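# Carry tube from window shelf bench to door rack

## Task

Pick up the tube on the shelved bench by the window and set it fully down into one of the holes of the tube rack on the shelved bench by the door. The task fails if the tube ever touches the floor, or if the robot tips over or is left leaning.

## Robot and tools

ROBOT. TidyBot++: a mobile base 0.54 m long, 0.50 m wide, 0.38 m high on four powered casters, carrying one seven-joint arm with a two-finger gripper. The shoulder sits 0.12 m ahead of the base centre, 0.68 m up. Segments: upper arm 0.42 m, forearm 0.31 m, hand 0.31 m (wrist to hand point). It starts folded, hand pointing down, wrist up to 0.08 m past the base front. Cameras: base_camera (fixed, 644x364) and wrist_camera (fisheye on the hand, 644x476, looks along the hand). Loose objects may get small nudges now and then.

FRAMES. Base frame: origin on the floor below the base centre, x forward, y left, z up, metres. hand_pose and hand_target are in it: the point between the finger pads, with hand z along the fingers and hand y the opening direction. Odometry frame is the base frame at scene start; base_odometry counts wheel turns (slip counts), heading in rad, left positive, -3.142 to 3.142. base_tilt is in degrees, forward/right positive.

TOOLS.
move: one action plus optional cameras (list of base_camera, wrist_camera, all; omitted = all, [] = none) and blocking (true/omitted waits until everything rests; false returns in about 0.5 s while motion continues). No action = just report state and images.
- base: object of relative offsets from where the base is now, along its current axes. translate_m (forward +, -2 to 2 m), strafe_m (left +, -2 to 2 m), rotate_rad (counter-clockwise from above +, -6.3 to 6.3 rad). Translate and strafe together form one straight move.
- joints: absolute targets by name. joint_1_rad any angle (whole arm about vertical; positive is clockwise from above, i.e. opposite to heading); joint_2_rad shoulder -2.249 to 2.249 (0 upright, + leans forward); joint_3_rad any angle; joint_4_rad elbow -2.579 to 2.579 (with joint_3 at 3.14, negative bends forward); joint_5_rad any angle; joint_6_rad wrist -2.099 to 2.099 (with joint_3 3.14, joint_5 0, negative bends hand forward); joint_7_rad any angle (hand down: + is counter-clockwise from above; at 1.57 fingers open left/right); gripper_pos 0 (open, about 85 mm gap) to 1 (closed), gap about 85 x (1 - gripper_pos) mm. Unbounded joints go the short way; for big turns send steps under half a turn. Done tolerances: 0.039, 0.097, 0.061, 0.061, 0.114, 0.114, 0.096, 0.03.
- target: one list of seven numbers [x, y, z, qw, qx, qy, qz], an absolute hand pose in the base frame (metres, unit quaternion). With target, joints may only carry gripper_pos.
- speeds: caps for this action only: translate_m/strafe_m 0.05 to 0.5 m/s (give one of them for a combined move), rotate_rad 0.1 to 1.57 rad/s.
Unknown keys make a call invalid; out-of-range values get it refused, and a refusal or an unplanned stop cancels the rest of that reply's move/wait/finished_scene calls.
wait: seconds 0 to 10, optional cameras; returns early when moves rest. wait(0) shows a non-blocking move under "earlier move".
stop: optional cameras; brakes all running motions (they report "stopped" and keep pressing).
zoom_image: camera (base_camera or wrist_camera) and region [x0, y0, x1, y1] in pixels from the top-left, at most 504x504, of that camera's latest image.
finished_scene: scene = current scene number; ends it irreversibly, and the goal must hold without the robot.

RESULTS. "move" says done or the worst status. base_status, joint_status, hand_status: done, moving, off_target (resting away from target, maybe still pushing), contact_stop, time_out, not_followed, torque_fault, stopped, limit_stop_at_motor_heat. "pose unreachable" / "joint command not followed" with "cause:" mean the arm targets were withheld (self-collision check); there is no check against hitting the base. on_its_own lists uncommanded behaviour. motor_effort is percent of max per motor, peak in brackets. "ARM HIT", MOTOR HOT (60 °C), OVER-TEMPERATURE FAULT (75 °C, arm sinks for 30-60 s; resend targets afterwards). "pictures" lists image order.

HAND TIPS. hand_status done means within 10 mm and 2 degrees; usually ends within about 3 cm. Fix position by adding (wanted - hand_pose) to your last target. To hold still, resend hand_target, not hand_pose. A straight-down hand reaches at most about 0.94 m high, only near the base. Out-of-reach poses wander up to 10 s then time_out. Low forward poses near the base go badly and can hit the base. Under load the arm sags; correct via readings, and never command a held joint to its current reading. Friction can leave joints short within tolerance; for joints, resend last command + (wanted - read). When a carried tube rests on something, hand_pose stops descending while commands go lower; watch effort and images. Closed fingertips reach about 20 mm beyond the hand point; gripper at 1 squeezes hard (100-150 N), "done" at 1 means empty, off_target means something is held.

AVOID. Driving or turning while the arm is caught above about 0.6 m, pushing or pulling a raised hand sideways, reaching far over furniture from folded, or swinging a stretched arm sideways can tip the robot; back off or pull the arm in to recover. Blocked bases push hard until time_out (14 s). Torque over 104.5 N m (joints 1-4) or 51.3 N m (5-7) freezes the arm 10 s. Avoid drops, releasing moving objects, slams, hard hits, squeezing something still resting hard, and fast swings with a load. Thinking time lets running moves continue; actions cap at 15 s; less robot time is better.

Each tool is called after "Emit:" in YAML: its name, and indented under it one key for each argument.

## Session

Emit:
move:

Scene clock: 0.00 s.
Motor temperatures (°C): [30 28 29 29 32 38 37]
base_odometry: x=+0.000 y=+0.000 heading=+0.000
base_tilt: forward=+0.3 right=-0.4
base_status: not commanded
joint_positions: joint_1_rad=+0.049 joint_2_rad=-0.385 joint_3_rad=+3.165 joint_4_rad=-2.540 joint_5_rad=-0.026 joint_6_rad=-0.869 joint_7_rad=+1.608 gripper_pos=+0.000
joint_status: not commanded
motor_effort: joint_1_rad=+0 joint_2_rad=+0 joint_3_rad=+0 joint_4_rad=+13 joint_5_rad=+0 joint_6_rad=+1 joint_7_rad=+1
hand_pose: x=+0.2604 y=-0.0018 z=+0.5895 quat_wxyz=(-0.012, +0.998, -0.025, +0.060) (m; base frame)
hand_target: x=+0.2595 y=-0.0017 z=+0.5889 quat_wxyz=(-0.012, +0.998, -0.025, +0.059) (m; base frame)
hand_status: not commanded
pictures: base_camera, wrist_camera

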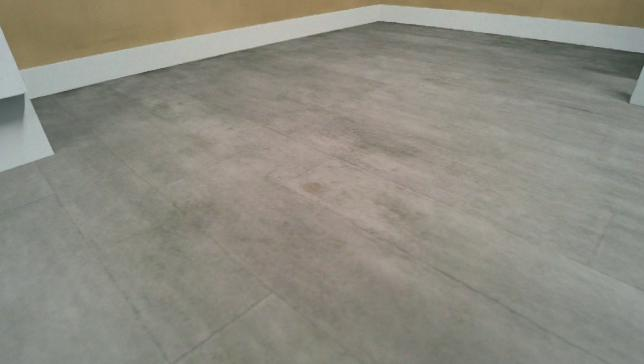

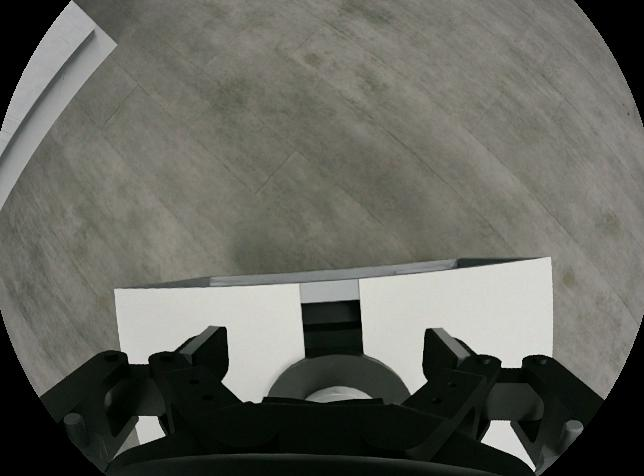

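Emit:
move:
  joints: {"joint_6_rad": 0.45}

Scene clock: 7.73 s.
Motor temperatures (°C): [30 28 29 29 32 38 37]
move: done
base_odometry: x=+0.000 y=+0.000 heading=+0.000
base_tilt: forward=+0.3 right=-0.4
base_status: not commanded
joint_positions: joint_1_rad=+0.049 joint_2_rad=-0.385 joint_3_rad=+3.165 joint_4_rad=-2.538 joint_5_rad=-0.026 joint_6_rad=+0.366 joint_7_rad=+1.608 gripper_pos=+0.000
joint_status: all done
motor_effort: joint_1_rad=+0(0) joint_2_rad=-3(4) joint_3_rad=+0(0) joint_4_rad=+18(18) joint_5_rad=+0(1) joint_6_rad=+8(9) joint_7_rad=+1(2)
hand_pose: x=+0.5266 y=-0.0320 z=+0.8322 quat_wxyz=(+0.027, +0.779, -0.028, +0.626) (m; base frame)
hand_target: x=+0.5302 y=-0.0331 z=+0.8556 quat_wxyz=(+0.029, +0.753, -0.028, +0.657) (m; base frame)
hand_status: not commanded
pictures: base_camera, wrist_camera
camera_calibration:
wrist_camera: T_world_to_cam=[[-0.0462773, -0.998896, 0.00811345, -0.0129931], [-0.223464, 0.00243573, -0.974709, 0.987179], [0.973613, -0.0469199, -0.22333, -0.190396], [0, 0, 0, 1]] pos_world=[0.405369, -0.0243166, 0.919797]

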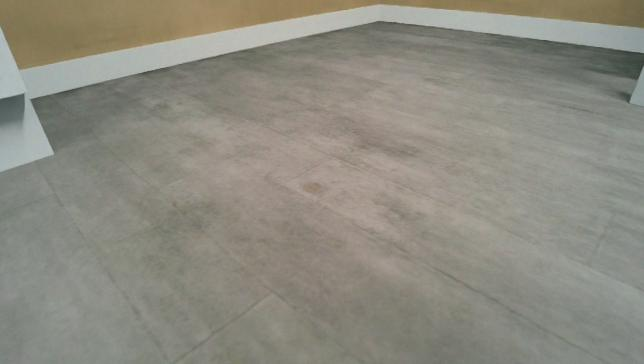

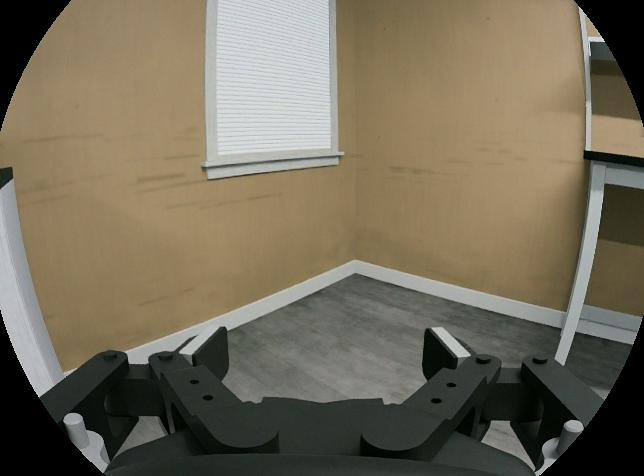

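Emit:
move:
  base: {"rotate_rad": -0.8}

Emit:
move:
  base: {"rotate_rad": -0.9}

Scene clock: 13.13 s.
Motor temperatures (°C): [30 28 29 29 32 38 37]
move: done
base_odometry: x=+0.000 y=+0.000 heading=-0.800
base_tilt: forward=+0.3 right=-0.5
base_status: done
joint_positions: joint_1_rad=+0.049 joint_2_rad=-0.385 joint_3_rad=+3.166 joint_4_rad=-2.538 joint_5_rad=-0.026 joint_6_rad=+0.366 joint_7_rad=+1.608 gripper_pos=+0.000
joint_status: not commanded
motor_effort: joint_1_rad=+0(1) joint_2_rad=-3(4) joint_3_rad=+0(1) joint_4_rad=+17(18) joint_5_rad=+1(1) joint_6_rad=+10(10) joint_7_rad=+1(1)
hand_pose: x=+0.5266 y=-0.0321 z=+0.8323 quat_wxyz=(+0.027, +0.779, -0.028, +0.626) (m; base frame)
hand_target: x=+0.5302 y=-0.0331 z=+0.8556 quat_wxyz=(+0.029, +0.753, -0.028, +0.657) (m; base frame)
hand_status: not commanded
pictures: base_camera, wrist_camera
camera_calibration:
wrist_camera: T_world_to_cam=[[-0.0466264, -0.99888, 0.00803944, -0.0129028], [-0.223104, 0.00256864, -0.974791, 0.987174], [0.973679, -0.0472447, -0.222974, -0.190734], [0, 0, 0, 1]] pos_world=[0.405355, -0.0244352, 0.919864]

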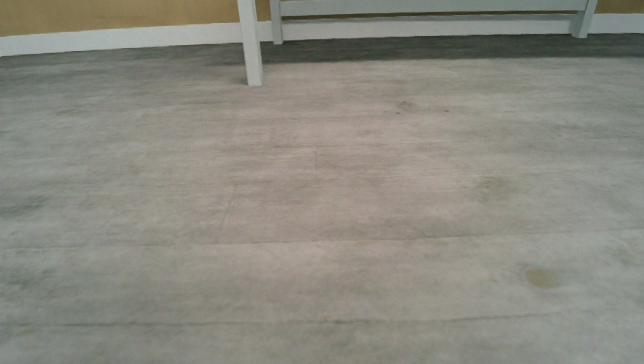

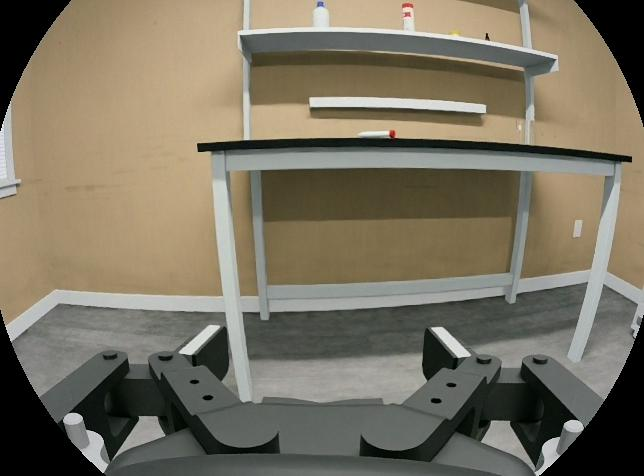

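Scene clock: 14.93 s.
Motor temperatures (°C): [30 28 29 29 32 38 37]
move: done
base_odometry: x=+0.000 y=+0.000 heading=-1.699
base_tilt: forward=+0.3 right=-0.4
base_status: done
joint_positions: joint_1_rad=+0.049 joint_2_rad=-0.385 joint_3_rad=+3.166 joint_4_rad=-2.538 joint_5_rad=-0.026 joint_6_rad=+0.366 joint_7_rad=+1.608 gripper_pos=+0.000
joint_status: not commanded
motor_effort: joint_1_rad=+0(1) joint_2_rad=-4(4) joint_3_rad=+0(1) joint_4_rad=+17(18) joint_5_rad=+1(1) joint_6_rad=+9(10) joint_7_rad=+1(1)
hand_pose: x=+0.5266 y=-0.0322 z=+0.8323 quat_wxyz=(+0.027, +0.779, -0.028, +0.626) (m; base frame)
hand_target: x=+0.5302 y=-0.0331 z=+0.8556 quat_wxyz=(+0.029, +0.753, -0.028, +0.657) (m; base frame)
hand_status: not commanded
pictures: base_camera, wrist_camera
camera_calibration:
wrist_camera: T_world_to_cam=[[-0.0468734, -0.998869, 0.00795113, -0.0128132], [-0.223099, 0.00270978, -0.974792, 0.987176], [0.973668, -0.0474658, -0.222974, -0.190735], [0, 0, 0, 1]] pos_world=[0.40535, -0.0245271, 0.919864]

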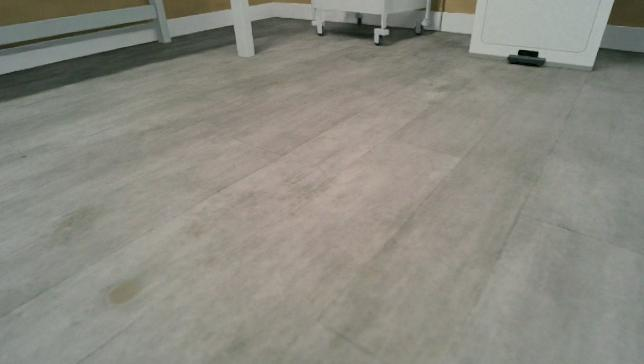

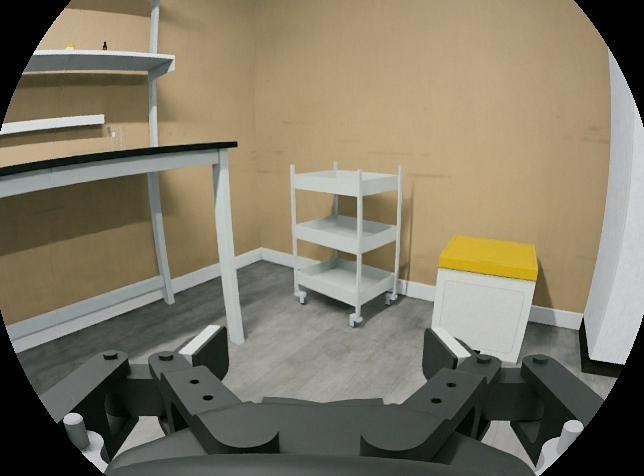

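Emit:
move:
  base: {"rotate_rad": -1.0}

Emit:
move:
  base: {"rotate_rad": -1.0}

Emit:
move:
  base: {"rotate_rad": -1.0}

Scene clock: 23.27 s.
Motor temperatures (°C): [30 28 29 30 32 38 37]
move: done
base_odometry: x=+0.000 y=+0.000 heading=-2.698
base_tilt: forward=+0.3 right=-0.4
base_status: done
joint_positions: joint_1_rad=+0.050 joint_2_rad=-0.385 joint_3_rad=+3.166 joint_4_rad=-2.538 joint_5_rad=-0.026 joint_6_rad=+0.366 joint_7_rad=+1.608 gripper_pos=+0.000
joint_status: not commanded
motor_effort: joint_1_rad=+0(1) joint_2_rad=-4(5) joint_3_rad=+0(1) joint_4_rad=+17(18) joint_5_rad=+1(1) joint_6_rad=+9(9) joint_7_rad=+1(1)
hand_pose: x=+0.5266 y=-0.0324 z=+0.8323 quat_wxyz=(+0.027, +0.779, -0.029, +0.626) (m; base frame)
hand_target: x=+0.5302 y=-0.0331 z=+0.8556 quat_wxyz=(+0.029, +0.753, -0.028, +0.657) (m; base frame)
hand_status: not commanded
pictures: base_camera, wrist_camera
camera_calibration:
wrist_camera: T_world_to_cam=[[-0.0472085, -0.998854, 0.00786283, -0.0127131], [-0.223094, 0.0028706, -0.974793, 0.987177], [0.973653, -0.0477727, -0.222974, -0.190736], [0, 0, 0, 1]] pos_world=[0.405343, -0.0246443, 0.919864]

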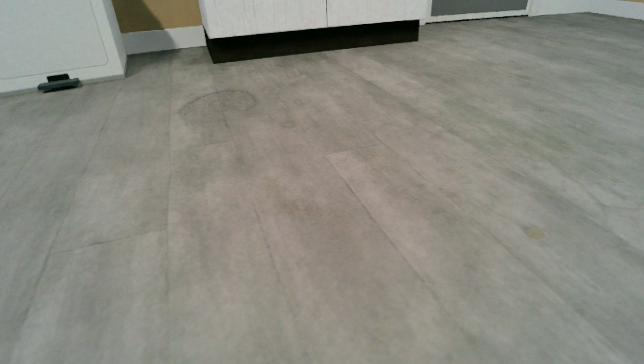

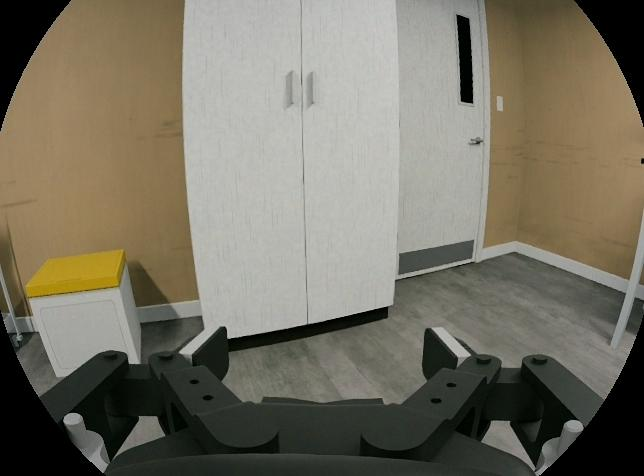

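Scene clock: 25.13 s.
Motor temperatures (°C): [30 28 29 30 32 38 37]
move: done
base_odometry: x=+0.000 y=+0.000 heading=+2.585
base_tilt: forward=+0.3 right=-0.4
base_status: done
joint_positions: joint_1_rad=+0.050 joint_2_rad=-0.385 joint_3_rad=+3.166 joint_4_rad=-2.538 joint_5_rad=-0.026 joint_6_rad=+0.366 joint_7_rad=+1.608 gripper_pos=+0.000
joint_status: not commanded
motor_effort: joint_1_rad=+1(1) joint_2_rad=-4(5) joint_3_rad=+0(1) joint_4_rad=+17(18) joint_5_rad=+1(1) joint_6_rad=+9(10) joint_7_rad=+1(1)
hand_pose: x=+0.5266 y=-0.0325 z=+0.8323 quat_wxyz=(+0.027, +0.779, -0.029, +0.626) (m; base frame)
hand_target: x=+0.5302 y=-0.0331 z=+0.8556 quat_wxyz=(+0.029, +0.753, -0.028, +0.657) (m; base frame)
hand_status: not commanded
pictures: base_camera, wrist_camera
camera_calibration:
wrist_camera: T_world_to_cam=[[-0.0474894, -0.998841, 0.00778794, -0.0126289], [-0.22303, 0.00300331, -0.974807, 0.987177], [0.973654, -0.04803, -0.222914, -0.190792], [0, 0, 0, 1]] pos_world=[0.405336, -0.0247428, 0.919875]

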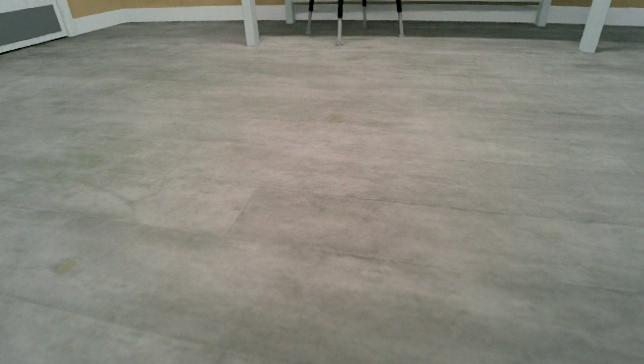

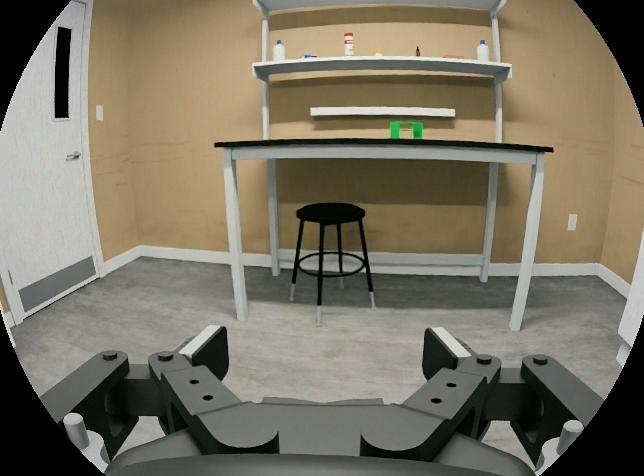

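Scene clock: 27.00 s.
Motor temperatures (°C): [30 28 29 30 32 38 37]
move: done
base_odometry: x=+0.000 y=+0.000 heading=+1.586
base_tilt: forward=+0.4 right=-0.4
base_status: done
joint_positions: joint_1_rad=+0.050 joint_2_rad=-0.385 joint_3_rad=+3.166 joint_4_rad=-2.538 joint_5_rad=-0.026 joint_6_rad=+0.366 joint_7_rad=+1.608 gripper_pos=+0.000
joint_status: not commanded
motor_effort: joint_1_rad=+0(1) joint_2_rad=-3(5) joint_3_rad=+0(1) joint_4_rad=+17(18) joint_5_rad=+0(1) joint_6_rad=+9(10) joint_7_rad=+1(1)
hand_pose: x=+0.5266 y=-0.0326 z=+0.8323 quat_wxyz=(+0.027, +0.779, -0.029, +0.626) (m; base frame)
hand_target: x=+0.5302 y=-0.0331 z=+0.8556 quat_wxyz=(+0.029, +0.753, -0.028, +0.657) (m; base frame)
hand_status: not commanded
pictures: base_camera, wrist_camera
camera_calibration:
wrist_camera: T_world_to_cam=[[-0.0477407, -0.99883, 0.00772172, -0.0125539], [-0.223026, 0.0031239, -0.974807, 0.987178], [0.973643, -0.0482602, -0.222914, -0.190793], [0, 0, 0, 1]] pos_world=[0.405331, -0.0248307, 0.919875]

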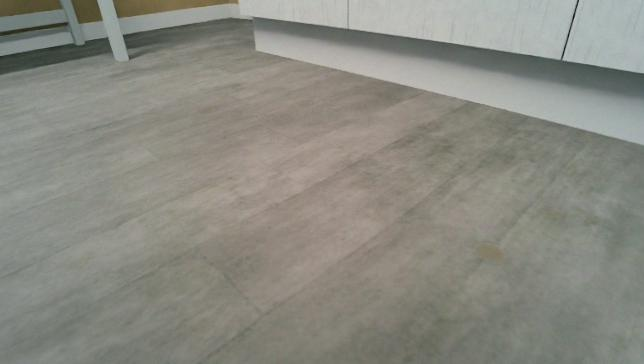

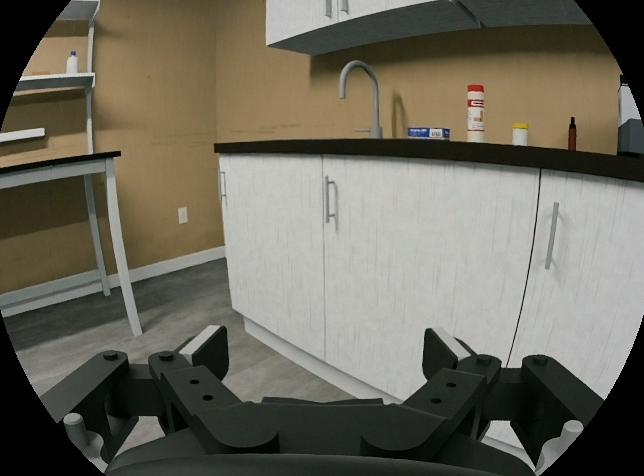

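Emit:
move:
  base: {"rotate_rad": 0.85}

Emit:
zoom_image:
  camera: "wrist_camera"
  region: [200, 20, 520, 200]

Scene clock: 44.70 s.
Motor temperatures (°C): [30 28 29 30 32 38 37]
move: done
base_odometry: x=+0.000 y=+0.000 heading=+2.435
base_tilt: forward=+0.3 right=-0.4
base_status: done
joint_positions: joint_1_rad=+0.049 joint_2_rad=-0.385 joint_3_rad=+3.165 joint_4_rad=-2.538 joint_5_rad=-0.026 joint_6_rad=+0.366 joint_7_rad=+1.608 gripper_pos=+0.000
joint_status: not commanded
motor_effort: joint_1_rad=+0(1) joint_2_rad=-3(4) joint_3_rad=+0(1) joint_4_rad=+17(18) joint_5_rad=+0(1) joint_6_rad=+8(9) joint_7_rad=+1(2)
hand_pose: x=+0.5267 y=-0.0319 z=+0.8323 quat_wxyz=(+0.027, +0.779, -0.028, +0.626) (m; base frame)
hand_target: x=+0.5302 y=-0.0331 z=+0.8556 quat_wxyz=(+0.029, +0.753, -0.028, +0.657) (m; base frame)
hand_status: not commanded
pictures: base_camera, wrist_camera
camera_calibration:
wrist_camera: T_world_to_cam=[[-0.046112, -0.998902, 0.00824289, -0.0131032], [-0.222997, 0.00224997, -0.974817, 0.987168], [0.973728, -0.0467888, -0.222856, -0.190844], [0, 0, 0, 1]] pos_world=[0.405361, -0.0242393, 0.919886]

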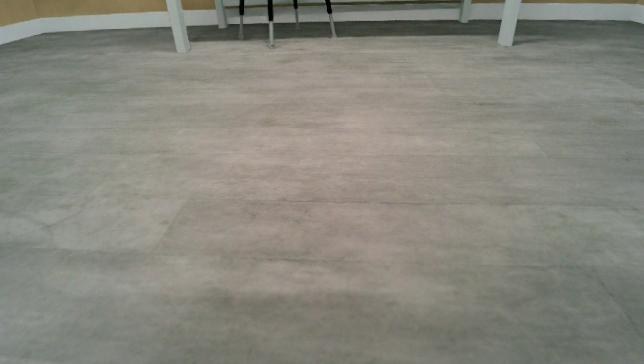

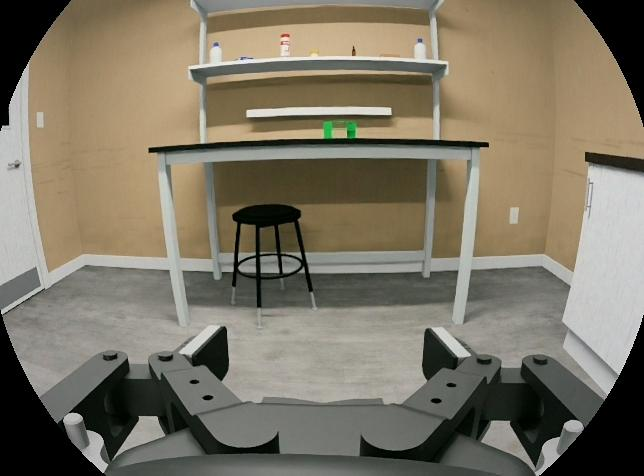

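Scaled by 1.575.

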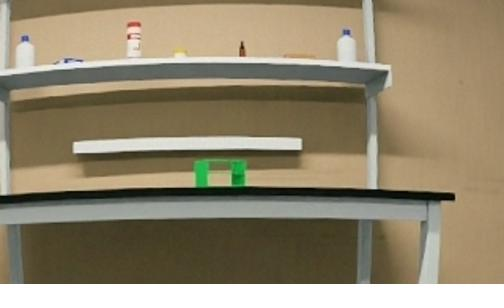

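Emit:
move:
  joints: {"joint_1_rad": 0.0, "joint_2_rad": -0.385, "joint_3_rad": 3.14, "joint_4_rad": -1.6, "joint_5_rad": 0.0, "joint_6_rad": -0.75, "joint_7_rad": 1.57}

Emit:
zoom_image:
  camera: "wrist_camera"
  region: [200, 20, 520, 200]

Scene clock: 64.20 s.
Motor temperatures (°C): [30 28 29 30 32 39 37]
move: done
base_odometry: x=+0.000 y=+0.000 heading=+2.435
base_tilt: forward=+0.3 right=-0.4
base_status: not commanded
joint_positions: joint_1_rad=+0.014 joint_2_rad=-0.385 joint_3_rad=+3.155 joint_4_rad=-1.611 joint_5_rad=-0.026 joint_6_rad=-0.656 joint_7_rad=+1.603 gripper_pos=+0.000
joint_status: all done
motor_effort: joint_1_rad=+0(1) joint_2_rad=-5(7) joint_3_rad=+0(1) joint_4_rad=+19(21) joint_5_rad=+0(1) joint_6_rad=+8(11) joint_7_rad=+1(2)
hand_pose: x=+0.5532 y=-0.0074 z=+1.0828 quat_wxyz=(+0.003, +0.808, -0.003, +0.589) (m; base frame)
hand_target: x=+0.5431 y=+0.0022 z=+1.0617 quat_wxyz=(+0.000, +0.832, +0.000, +0.555) (m; base frame)
hand_status: not commanded
pictures: base_camera, wrist_camera
camera_calibration:
wrist_camera: T_world_to_cam=[[0.0230384, -0.999734, 0.000596292, -0.0194144], [-0.314005, -0.00780235, -0.949389, 1.25995], [0.949142, 0.0216852, -0.314101, -0.04685], [0, 0, 0, 1]] pos_world=[0.440546, -0.00856269, 1.18148]

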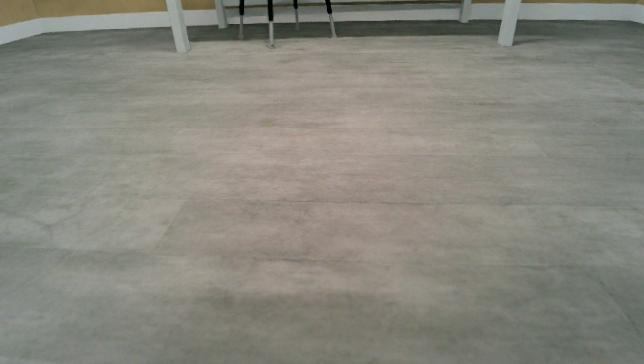

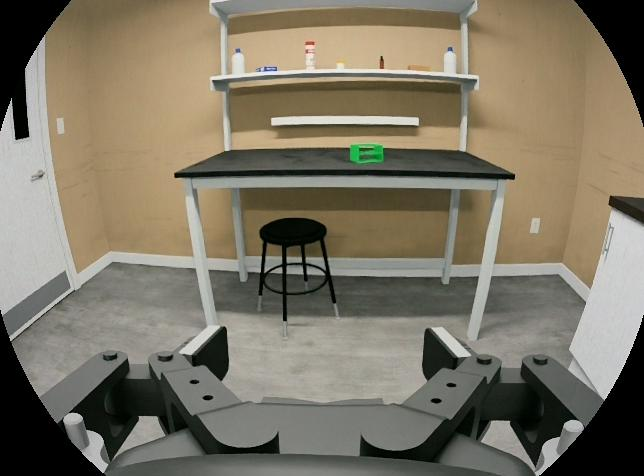

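Scaled by 1.575.

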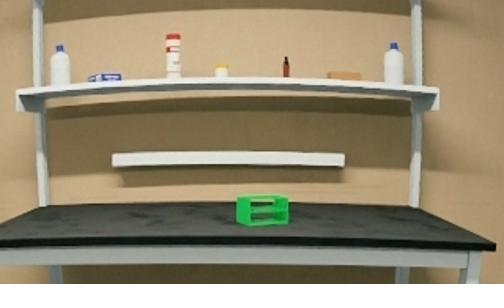

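Emit:
move:
  base: {"rotate_rad": 3.1}

Emit:
zoom_image:
  camera: "wrist_camera"
  region: [180, 80, 500, 260]

Scene clock: 85.27 s.
Motor temperatures (°C): [30 28 29 30 31 38 37]
move: done
base_odometry: x=+0.000 y=+0.000 heading=-0.748
base_tilt: forward=+0.3 right=-0.4
base_status: done
joint_positions: joint_1_rad=+0.008 joint_2_rad=-0.385 joint_3_rad=+3.146 joint_4_rad=-1.611 joint_5_rad=-0.025 joint_6_rad=-0.659 joint_7_rad=+1.603 gripper_pos=+0.000
joint_status: not commanded
motor_effort: joint_1_rad=+1(1) joint_2_rad=-5(8) joint_3_rad=+0(2) joint_4_rad=+19(20) joint_5_rad=+0(1) joint_6_rad=+9(10) joint_7_rad=+1(2)
hand_pose: x=+0.5530 y=+0.0006 z=+1.0820 quat_wxyz=(+0.000, +0.809, +0.005, +0.588) (m; base frame)
hand_target: x=+0.5431 y=+0.0022 z=+1.0617 quat_wxyz=(+0.000, +0.832, +0.000, +0.555) (m; base frame)
hand_status: not commanded
pictures: base_camera, wrist_camera
camera_calibration:
wrist_camera: T_world_to_cam=[[0.038274, -0.999258, 0.00436347, -0.0239279], [-0.316349, -0.0162588, -0.948504, 1.25949], [0.94787, 0.0349227, -0.316736, -0.0434651], [0, 0, 0, 1]] pos_world=[0.440552, -0.00191451, 1.18097]

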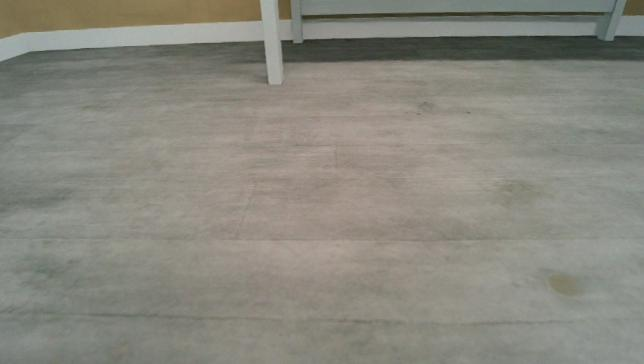

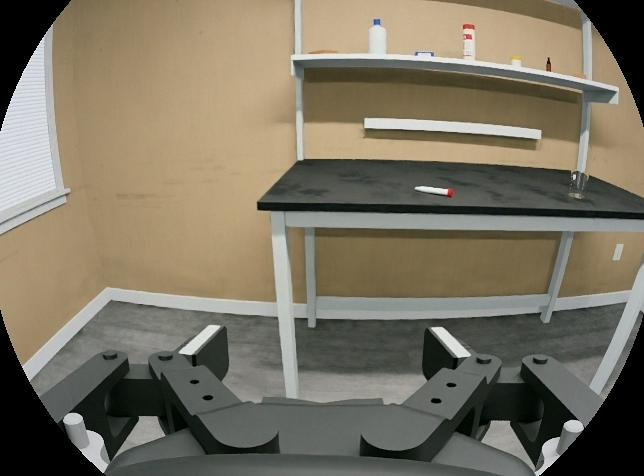

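Scaled by 1.575.

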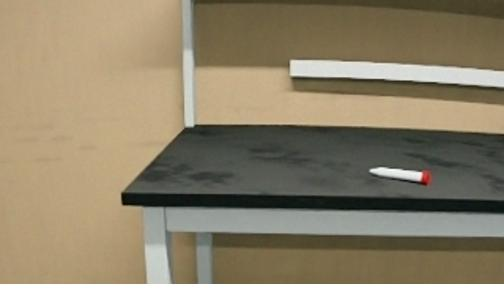

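Emit:
move:
  base: {"translate_m": 0.7, "strafe_m": -0.3}

Emit:
zoom_image:
  camera: "wrist_camera"
  region: [200, 100, 520, 340]

Scene clock: 130.47 s.
Motor temperatures (°C): [30 28 29 30 31 38 37]
move: done
base_odometry: x=+0.309 y=-0.696 heading=-0.748
base_tilt: forward=+0.3 right=-0.4
base_status: done
joint_positions: joint_1_rad=+0.008 joint_2_rad=-0.384 joint_3_rad=+3.145 joint_4_rad=-1.610 joint_5_rad=-0.025 joint_6_rad=-0.661 joint_7_rad=+1.603 gripper_pos=+0.000
joint_status: not commanded
motor_effort: joint_1_rad=+0(1) joint_2_rad=-5(8) joint_3_rad=+0(1) joint_4_rad=+19(20) joint_5_rad=+1(1) joint_6_rad=+9(10) joint_7_rad=+1(1)
hand_pose: x=+0.5533 y=+0.0007 z=+1.0815 quat_wxyz=(+0.000, +0.809, +0.005, +0.587) (m; base frame)
hand_target: x=+0.5431 y=+0.0022 z=+1.0617 quat_wxyz=(+0.000, +0.832, +0.000, +0.555) (m; base frame)
hand_status: not commanded
pictures: base_camera, wrist_camera
camera_calibration:
wrist_camera: T_world_to_cam=[[0.0384686, -0.99925, 0.00432515, -0.0239187], [-0.318332, -0.0163576, -0.947838, 1.25956], [0.947198, 0.0350852, -0.318723, -0.0414315], [0, 0, 0, 1]] pos_world=[0.441123, -0.00184371, 1.18076]

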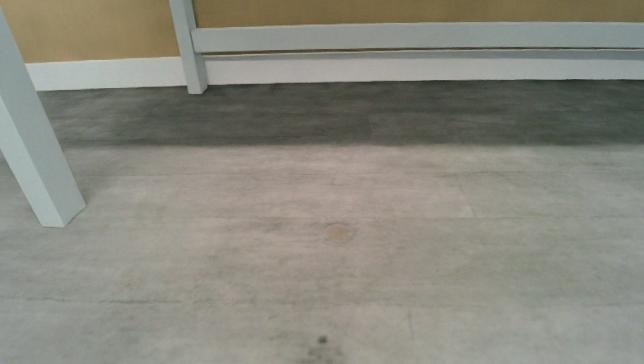

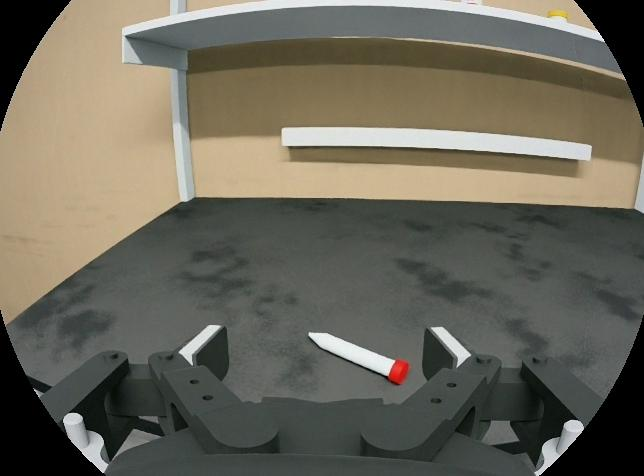

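Scaled by 1.575.

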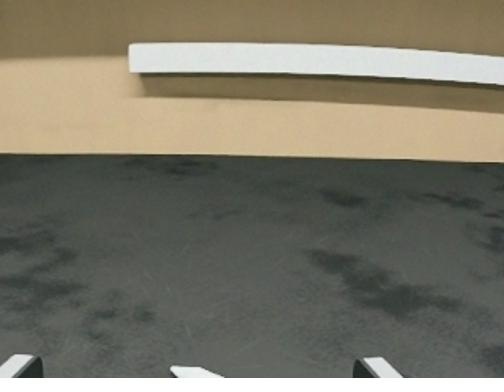

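Emit:
zoom_image:
  camera: "wrist_camera"
  region: [270, 300, 450, 410]

Scaled by 2.800.

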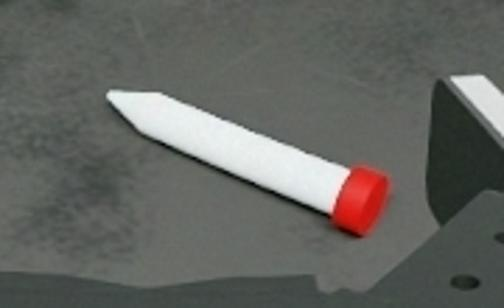

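Emit:
move:
  base: {"translate_m": 0.166, "strafe_m": -0.269, "rotate_rad": 0.35}
  joints: {"joint_1_rad": 0.0, "joint_2_rad": 0.3215, "joint_3_rad": 3.14, "joint_4_rad": -0.5205, "joint_5_rad": 0.0, "joint_6_rad": -1.985, "joint_7_rad": -0.945, "gripper_pos": 0.4}

Emit:
zoom_image:
  camera: "wrist_camera"
  region: [70, 60, 570, 470]

Scene clock: 219.13 s.
Motor temperatures (°C): [29 28 29 31 31 38 37]
move: done
base_odometry: x=+0.248 y=-1.007 heading=-0.397
base_tilt: forward=+0.4 right=-0.4
base_status: done
joint_positions: joint_1_rad=+0.002 joint_2_rad=+0.300 joint_3_rad=+3.140 joint_4_rad=-0.533 joint_5_rad=-0.022 joint_6_rad=-1.903 joint_7_rad=-0.900 gripper_pos=+0.400
joint_status: all done
motor_effort: joint_1_rad=+0(2) joint_2_rad=-22(22) joint_3_rad=-1(3) joint_4_rad=+13(21) joint_5_rad=+0(2) joint_6_rad=+3(10) joint_7_rad=+1(2)
hand_pose: x=+0.5988 y=+0.0073 z=+1.0092 quat_wxyz=(-0.193, +0.327, -0.923, +0.057) (m; base frame)
hand_target: x=+0.5828 y=+0.0019 z=+0.9944 quat_wxyz=(-0.149, +0.305, -0.939, +0.048) (m; base frame)
hand_status: not commanded
pictures: base_camera, wrist_camera
camera_calibration:
wrist_camera: T_world_to_cam=[[-0.575994, 0.77426, -0.262207, 0.605212], [0.702644, 0.63286, 0.325238, -0.695312], [0.417759, 0.00309723, -0.908553, 0.804685], [0, 0, 0, 1]] pos_world=[0.500991, -0.0310486, 1.11593]

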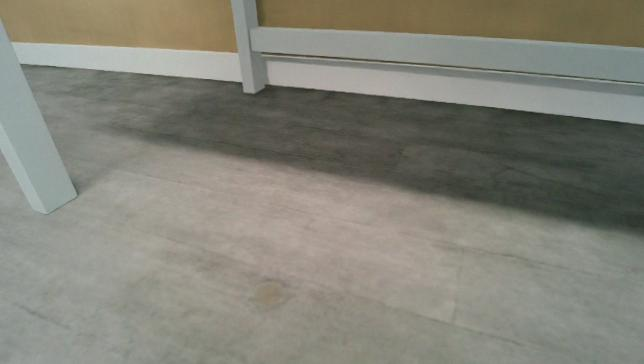

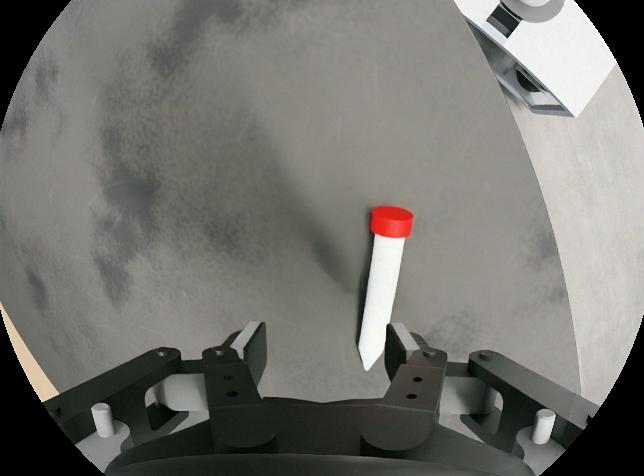

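Scaled by 1.008.

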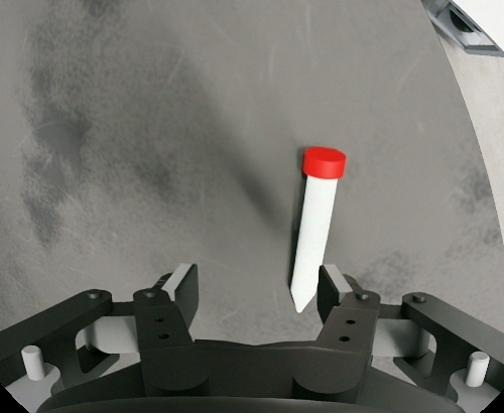

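Emit:
move:
  base: {"translate_m": 0.043, "strafe_m": -0.104, "rotate_rad": 0.2}
  joints: {"joint_1_rad": 0.0, "joint_2_rad": 0.2392, "joint_3_rad": 3.14, "joint_4_rad": -0.6541, "joint_5_rad": 0.02, "joint_6_rad": -2.09, "joint_7_rad": -1.23, "gripper_pos": 0.4}

Emit:
zoom_image:
  camera: "wrist_camera"
  region: [150, 180, 500, 440]

Scene clock: 273.80 s.
Motor temperatures (°C): [29 28 28 31 31 38 37]
move: done
base_odometry: x=+0.247 y=-1.119 heading=-0.197
base_tilt: forward=+0.3 right=-0.4
base_status: done
joint_positions: joint_1_rad=-0.001 joint_2_rad=+0.261 joint_3_rad=+3.139 joint_4_rad=-0.638 joint_5_rad=-0.005 joint_6_rad=-2.012 joint_7_rad=-1.186 gripper_pos=+0.400
joint_status: all done
motor_effort: joint_1_rad=+0(3) joint_2_rad=-20(21) joint_3_rad=+0(2) joint_4_rad=+13(14) joint_5_rad=+0(2) joint_6_rad=+2(4) joint_7_rad=+1(2)
hand_pose: x=+0.5448 y=+0.0042 z=+0.9812 quat_wxyz=(-0.114, +0.193, -0.974, +0.020) (m; base frame)
hand_target: x=+0.5127 y=-0.0035 z=+0.9803 quat_wxyz=(-0.077, +0.164, -0.983, +0.021) (m; base frame)
hand_status: not commanded
pictures: base_camera, wrist_camera
camera_calibration:
wrist_camera: T_world_to_cam=[[-0.372583, 0.921096, -0.112978, 0.311271], [0.894218, 0.388898, 0.221657, -0.647993], [0.248104, -0.0184414, -0.968558, 0.953228], [0, 0, 0, 1]] pos_world=[0.458922, -0.0171282, 1.10206]

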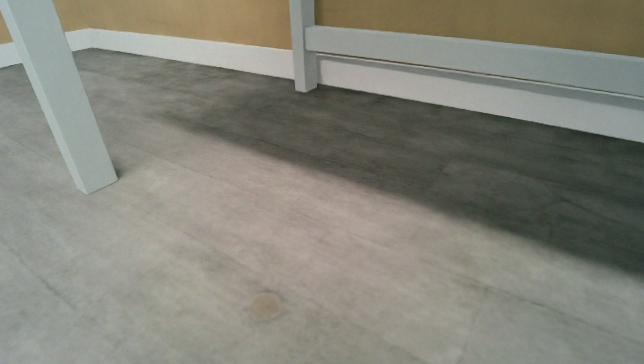

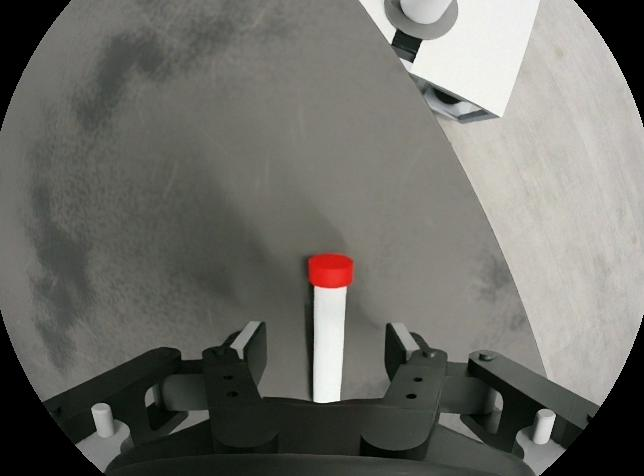

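Scaled by 1.440.

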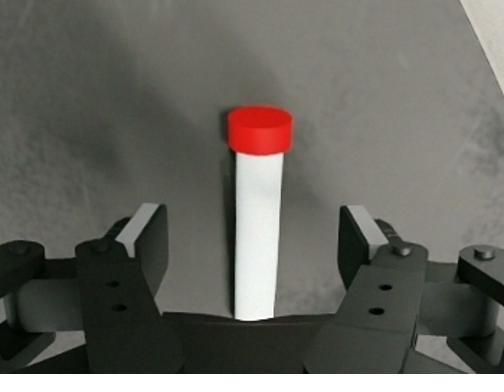

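Emit:
move:
  joints: {"joint_2_rad": 0.128, "joint_4_rad": -0.919, "joint_6_rad": -1.768}

Emit:
zoom_image:
  camera: "wrist_camera"
  region: [150, 180, 500, 440]

Scene clock: 295.53 s.
Motor temperatures (°C): [29 29 28 31 31 38 37]
move: done
base_odometry: x=+0.247 y=-1.119 heading=-0.197
base_tilt: forward=+0.3 right=-0.4
base_status: not commanded
joint_positions: joint_1_rad=-0.001 joint_2_rad=+0.148 joint_3_rad=+3.139 joint_4_rad=-0.899 joint_5_rad=-0.005 joint_6_rad=-1.847 joint_7_rad=-1.188 gripper_pos=+0.400
joint_status: all done
motor_effort: joint_1_rad=+0(1) joint_2_rad=-17(20) joint_3_rad=+0(1) joint_4_rad=+14(16) joint_5_rad=+0(1) joint_6_rad=+2(2) joint_7_rad=+1(2)
hand_pose: x=+0.5295 y=+0.0044 z=+0.9532 quat_wxyz=(-0.122, +0.192, -0.974, +0.021) (m; base frame)
hand_target: x=+0.5448 y=-0.0041 z=+0.9616 quat_wxyz=(-0.159, +0.165, -0.973, +0.037) (m; base frame)
hand_status: not commanded
pictures: base_camera, wrist_camera
camera_calibration:
wrist_camera: T_world_to_cam=[[-0.368256, 0.922196, -0.11808, 0.304836], [0.891705, 0.386285, 0.235894, -0.640383], [0.263153, -0.0184232, -0.964578, 0.918199], [0, 0, 0, 1]] pos_world=[0.441664, -0.0168324, 1.07273]

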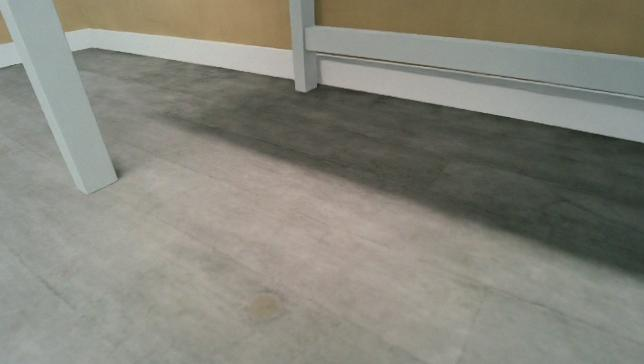

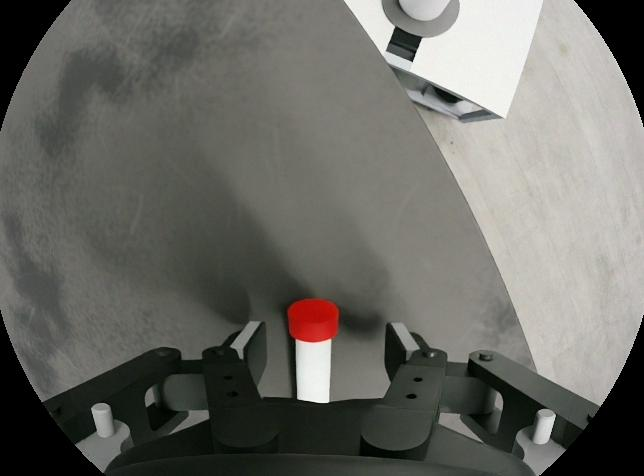

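Scaled by 1.440.

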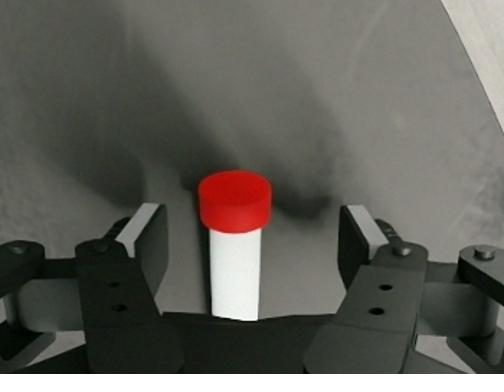

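Emit:
move:
  joints: {"joint_1_rad": 0.03, "joint_2_rad": 0.109, "joint_4_rad": -0.971, "joint_6_rad": -1.735}

Emit:
zoom_image:
  camera: "wrist_camera"
  region: [150, 180, 500, 440]

Scene clock: 317.37 s.
Motor temperatures (°C): [29 29 28 30 31 38 37]
move: done
base_odometry: x=+0.247 y=-1.119 heading=-0.197
base_tilt: forward=+0.3 right=-0.4
base_status: not commanded
joint_positions: joint_1_rad=+0.021 joint_2_rad=+0.130 joint_3_rad=+3.139 joint_4_rad=-0.954 joint_5_rad=-0.005 joint_6_rad=-1.813 joint_7_rad=-1.188 gripper_pos=+0.400
joint_status: all done
motor_effort: joint_1_rad=+0(1) joint_2_rad=-17(18) joint_3_rad=+0(1) joint_4_rad=+14(15) joint_5_rad=+0(1) joint_6_rad=+2(3) joint_7_rad=+1(1)
hand_pose: x=+0.5268 y=-0.0047 z=+0.9440 quat_wxyz=(-0.120, +0.181, -0.976, +0.022) (m; base frame)
hand_target: x=+0.5415 y=-0.0168 z=+0.9534 quat_wxyz=(-0.158, +0.150, -0.975, +0.039) (m; base frame)
hand_status: not commanded
pictures: base_camera, wrist_camera
camera_calibration:
wrist_camera: T_world_to_cam=[[-0.347746, 0.930234, -0.117209, 0.29949], [0.900705, 0.366164, 0.233783, -0.635142], [0.26039, -0.0242736, -0.965198, 0.91185], [0, 0, 0, 1]] pos_world=[0.438785, -0.0238962, 1.0637]

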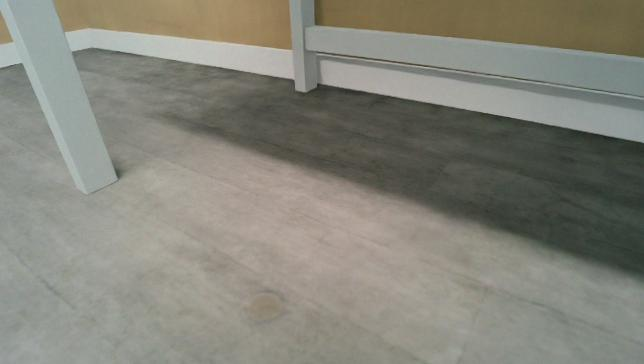

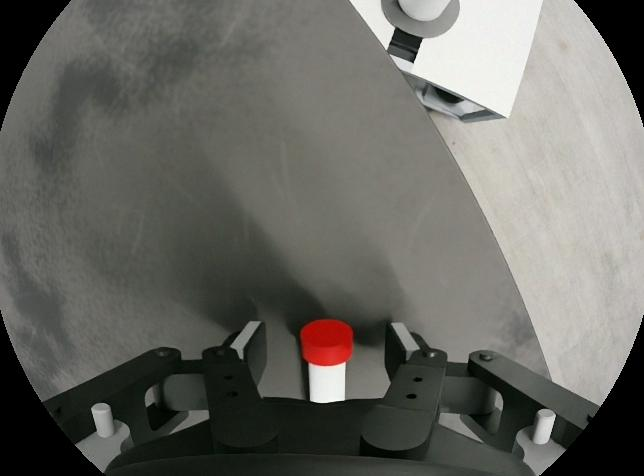

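Scaled by 1.440.

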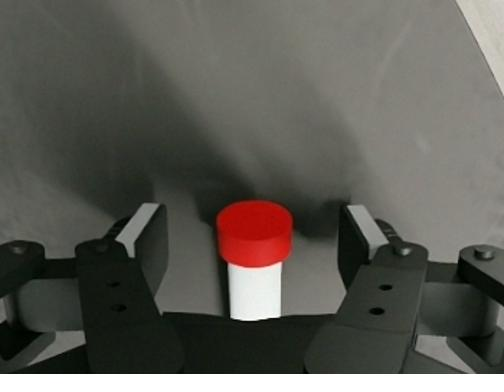

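Emit:
move:
  joints: {"gripper_pos": 0.8}

Emit:
zoom_image:
  camera: "wrist_camera"
  region: [150, 180, 500, 440]

Scene clock: 322.50 s.
Motor temperatures (°C): [29 29 28 30 31 38 37]
move: done
base_odometry: x=+0.247 y=-1.119 heading=-0.197
base_tilt: forward=+0.4 right=-0.5
base_status: not commanded
joint_positions: joint_1_rad=+0.021 joint_2_rad=+0.128 joint_3_rad=+3.139 joint_4_rad=-0.954 joint_5_rad=-0.005 joint_6_rad=-1.811 joint_7_rad=-1.188 gripper_pos=+0.785
joint_status: all done
motor_effort: joint_1_rad=+0(0) joint_2_rad=-16(17) joint_3_rad=+0(1) joint_4_rad=+13(15) joint_5_rad=+0(0) joint_6_rad=+1(3) joint_7_rad=+1(1)
hand_pose: x=+0.5267 y=-0.0047 z=+0.9448 quat_wxyz=(-0.121, +0.181, -0.976, +0.022) (m; base frame)
hand_target: x=+0.5415 y=-0.0168 z=+0.9534 quat_wxyz=(-0.158, +0.150, -0.975, +0.039) (m; base frame)
hand_status: not commanded
pictures: base_camera, wrist_camera
camera_calibration:
wrist_camera: T_world_to_cam=[[-0.347356, 0.930252, -0.118218, 0.300296], [0.90007, 0.366115, 0.236292, -0.637282], [0.263092, -0.0243266, -0.964464, 0.910487], [0, 0, 0, 1]] pos_world=[0.438366, -0.0238831, 1.06422]

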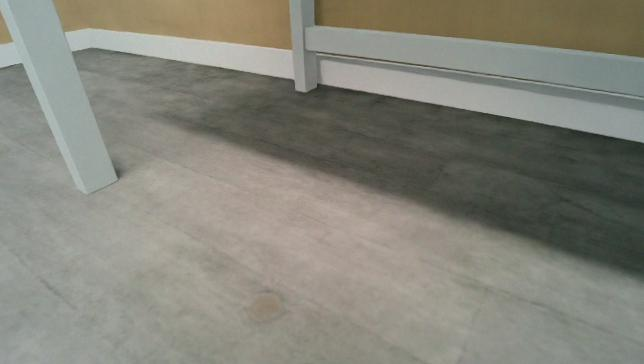

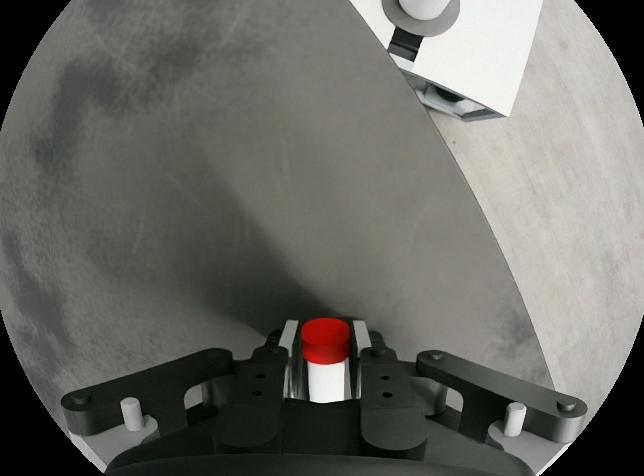

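Scaled by 1.440.

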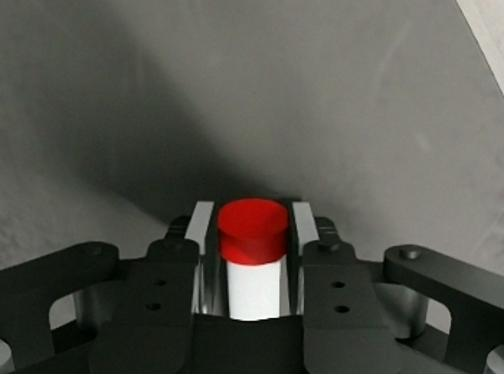

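Emit:
move:
  joints: {"gripper_pos": 0.88}

Emit:
zoom_image:
  camera: "wrist_camera"
  region: [240, 270, 410, 410]

Scene clock: 326.17 s.
Motor temperatures (°C): [29 29 28 30 31 38 37]
move: off_target
base_odometry: x=+0.247 y=-1.119 heading=-0.197
base_tilt: forward=+0.3 right=-0.4
base_status: not commanded
joint_positions: joint_1_rad=+0.021 joint_2_rad=+0.128 joint_3_rad=+3.139 joint_4_rad=-0.954 joint_5_rad=-0.005 joint_6_rad=-1.811 joint_7_rad=-1.188 gripper_pos=+0.805
joint_status: gripper_pos off_target (ended at +0.805, target +0.880)
motor_effort: joint_1_rad=+0(0) joint_2_rad=-18(18) joint_3_rad=+0(0) joint_4_rad=+15(15) joint_5_rad=+0(1) joint_6_rad=+2(2) joint_7_rad=+1(2)
hand_pose: x=+0.5267 y=-0.0047 z=+0.9448 quat_wxyz=(-0.122, +0.181, -0.976, +0.022) (m; base frame)
hand_target: x=+0.5415 y=-0.0168 z=+0.9534 quat_wxyz=(-0.158, +0.150, -0.975, +0.039) (m; base frame)
hand_status: not commanded
pictures: base_camera, wrist_camera
camera_calibration:
wrist_camera: T_world_to_cam=[[-0.347279, 0.930274, -0.11827, 0.300326], [0.900049, 0.366058, 0.236461, -0.637483], [0.263267, -0.0243308, -0.964416, 0.910349], [0, 0, 0, 1]] pos_world=[0.438398, -0.0238802, 1.06421]

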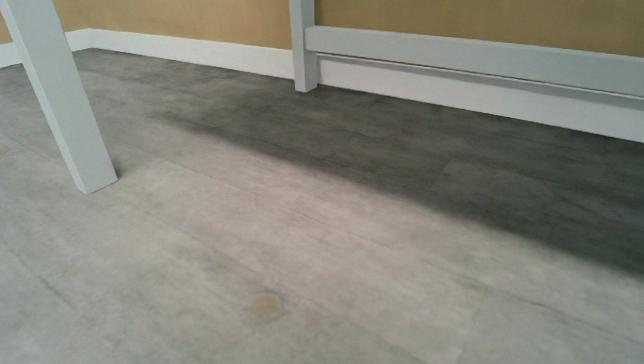

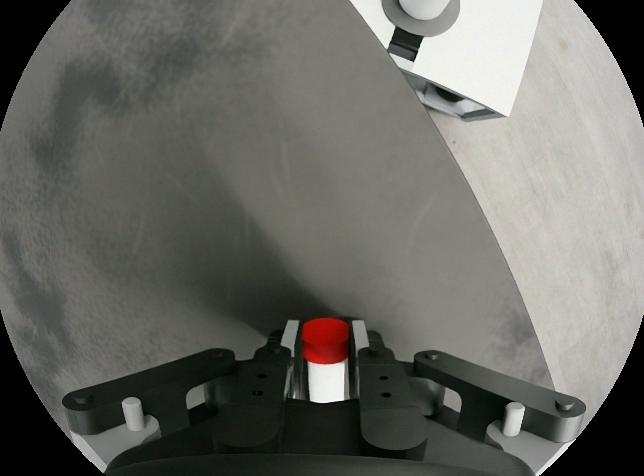

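Scaled by 2.965.

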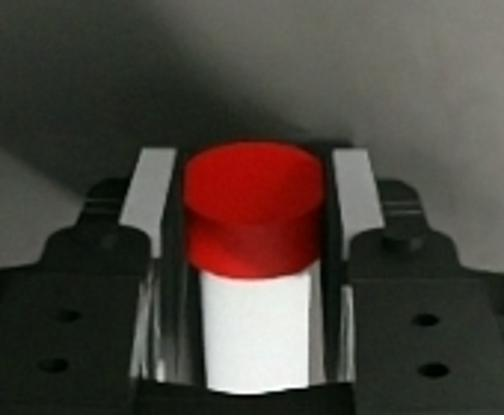

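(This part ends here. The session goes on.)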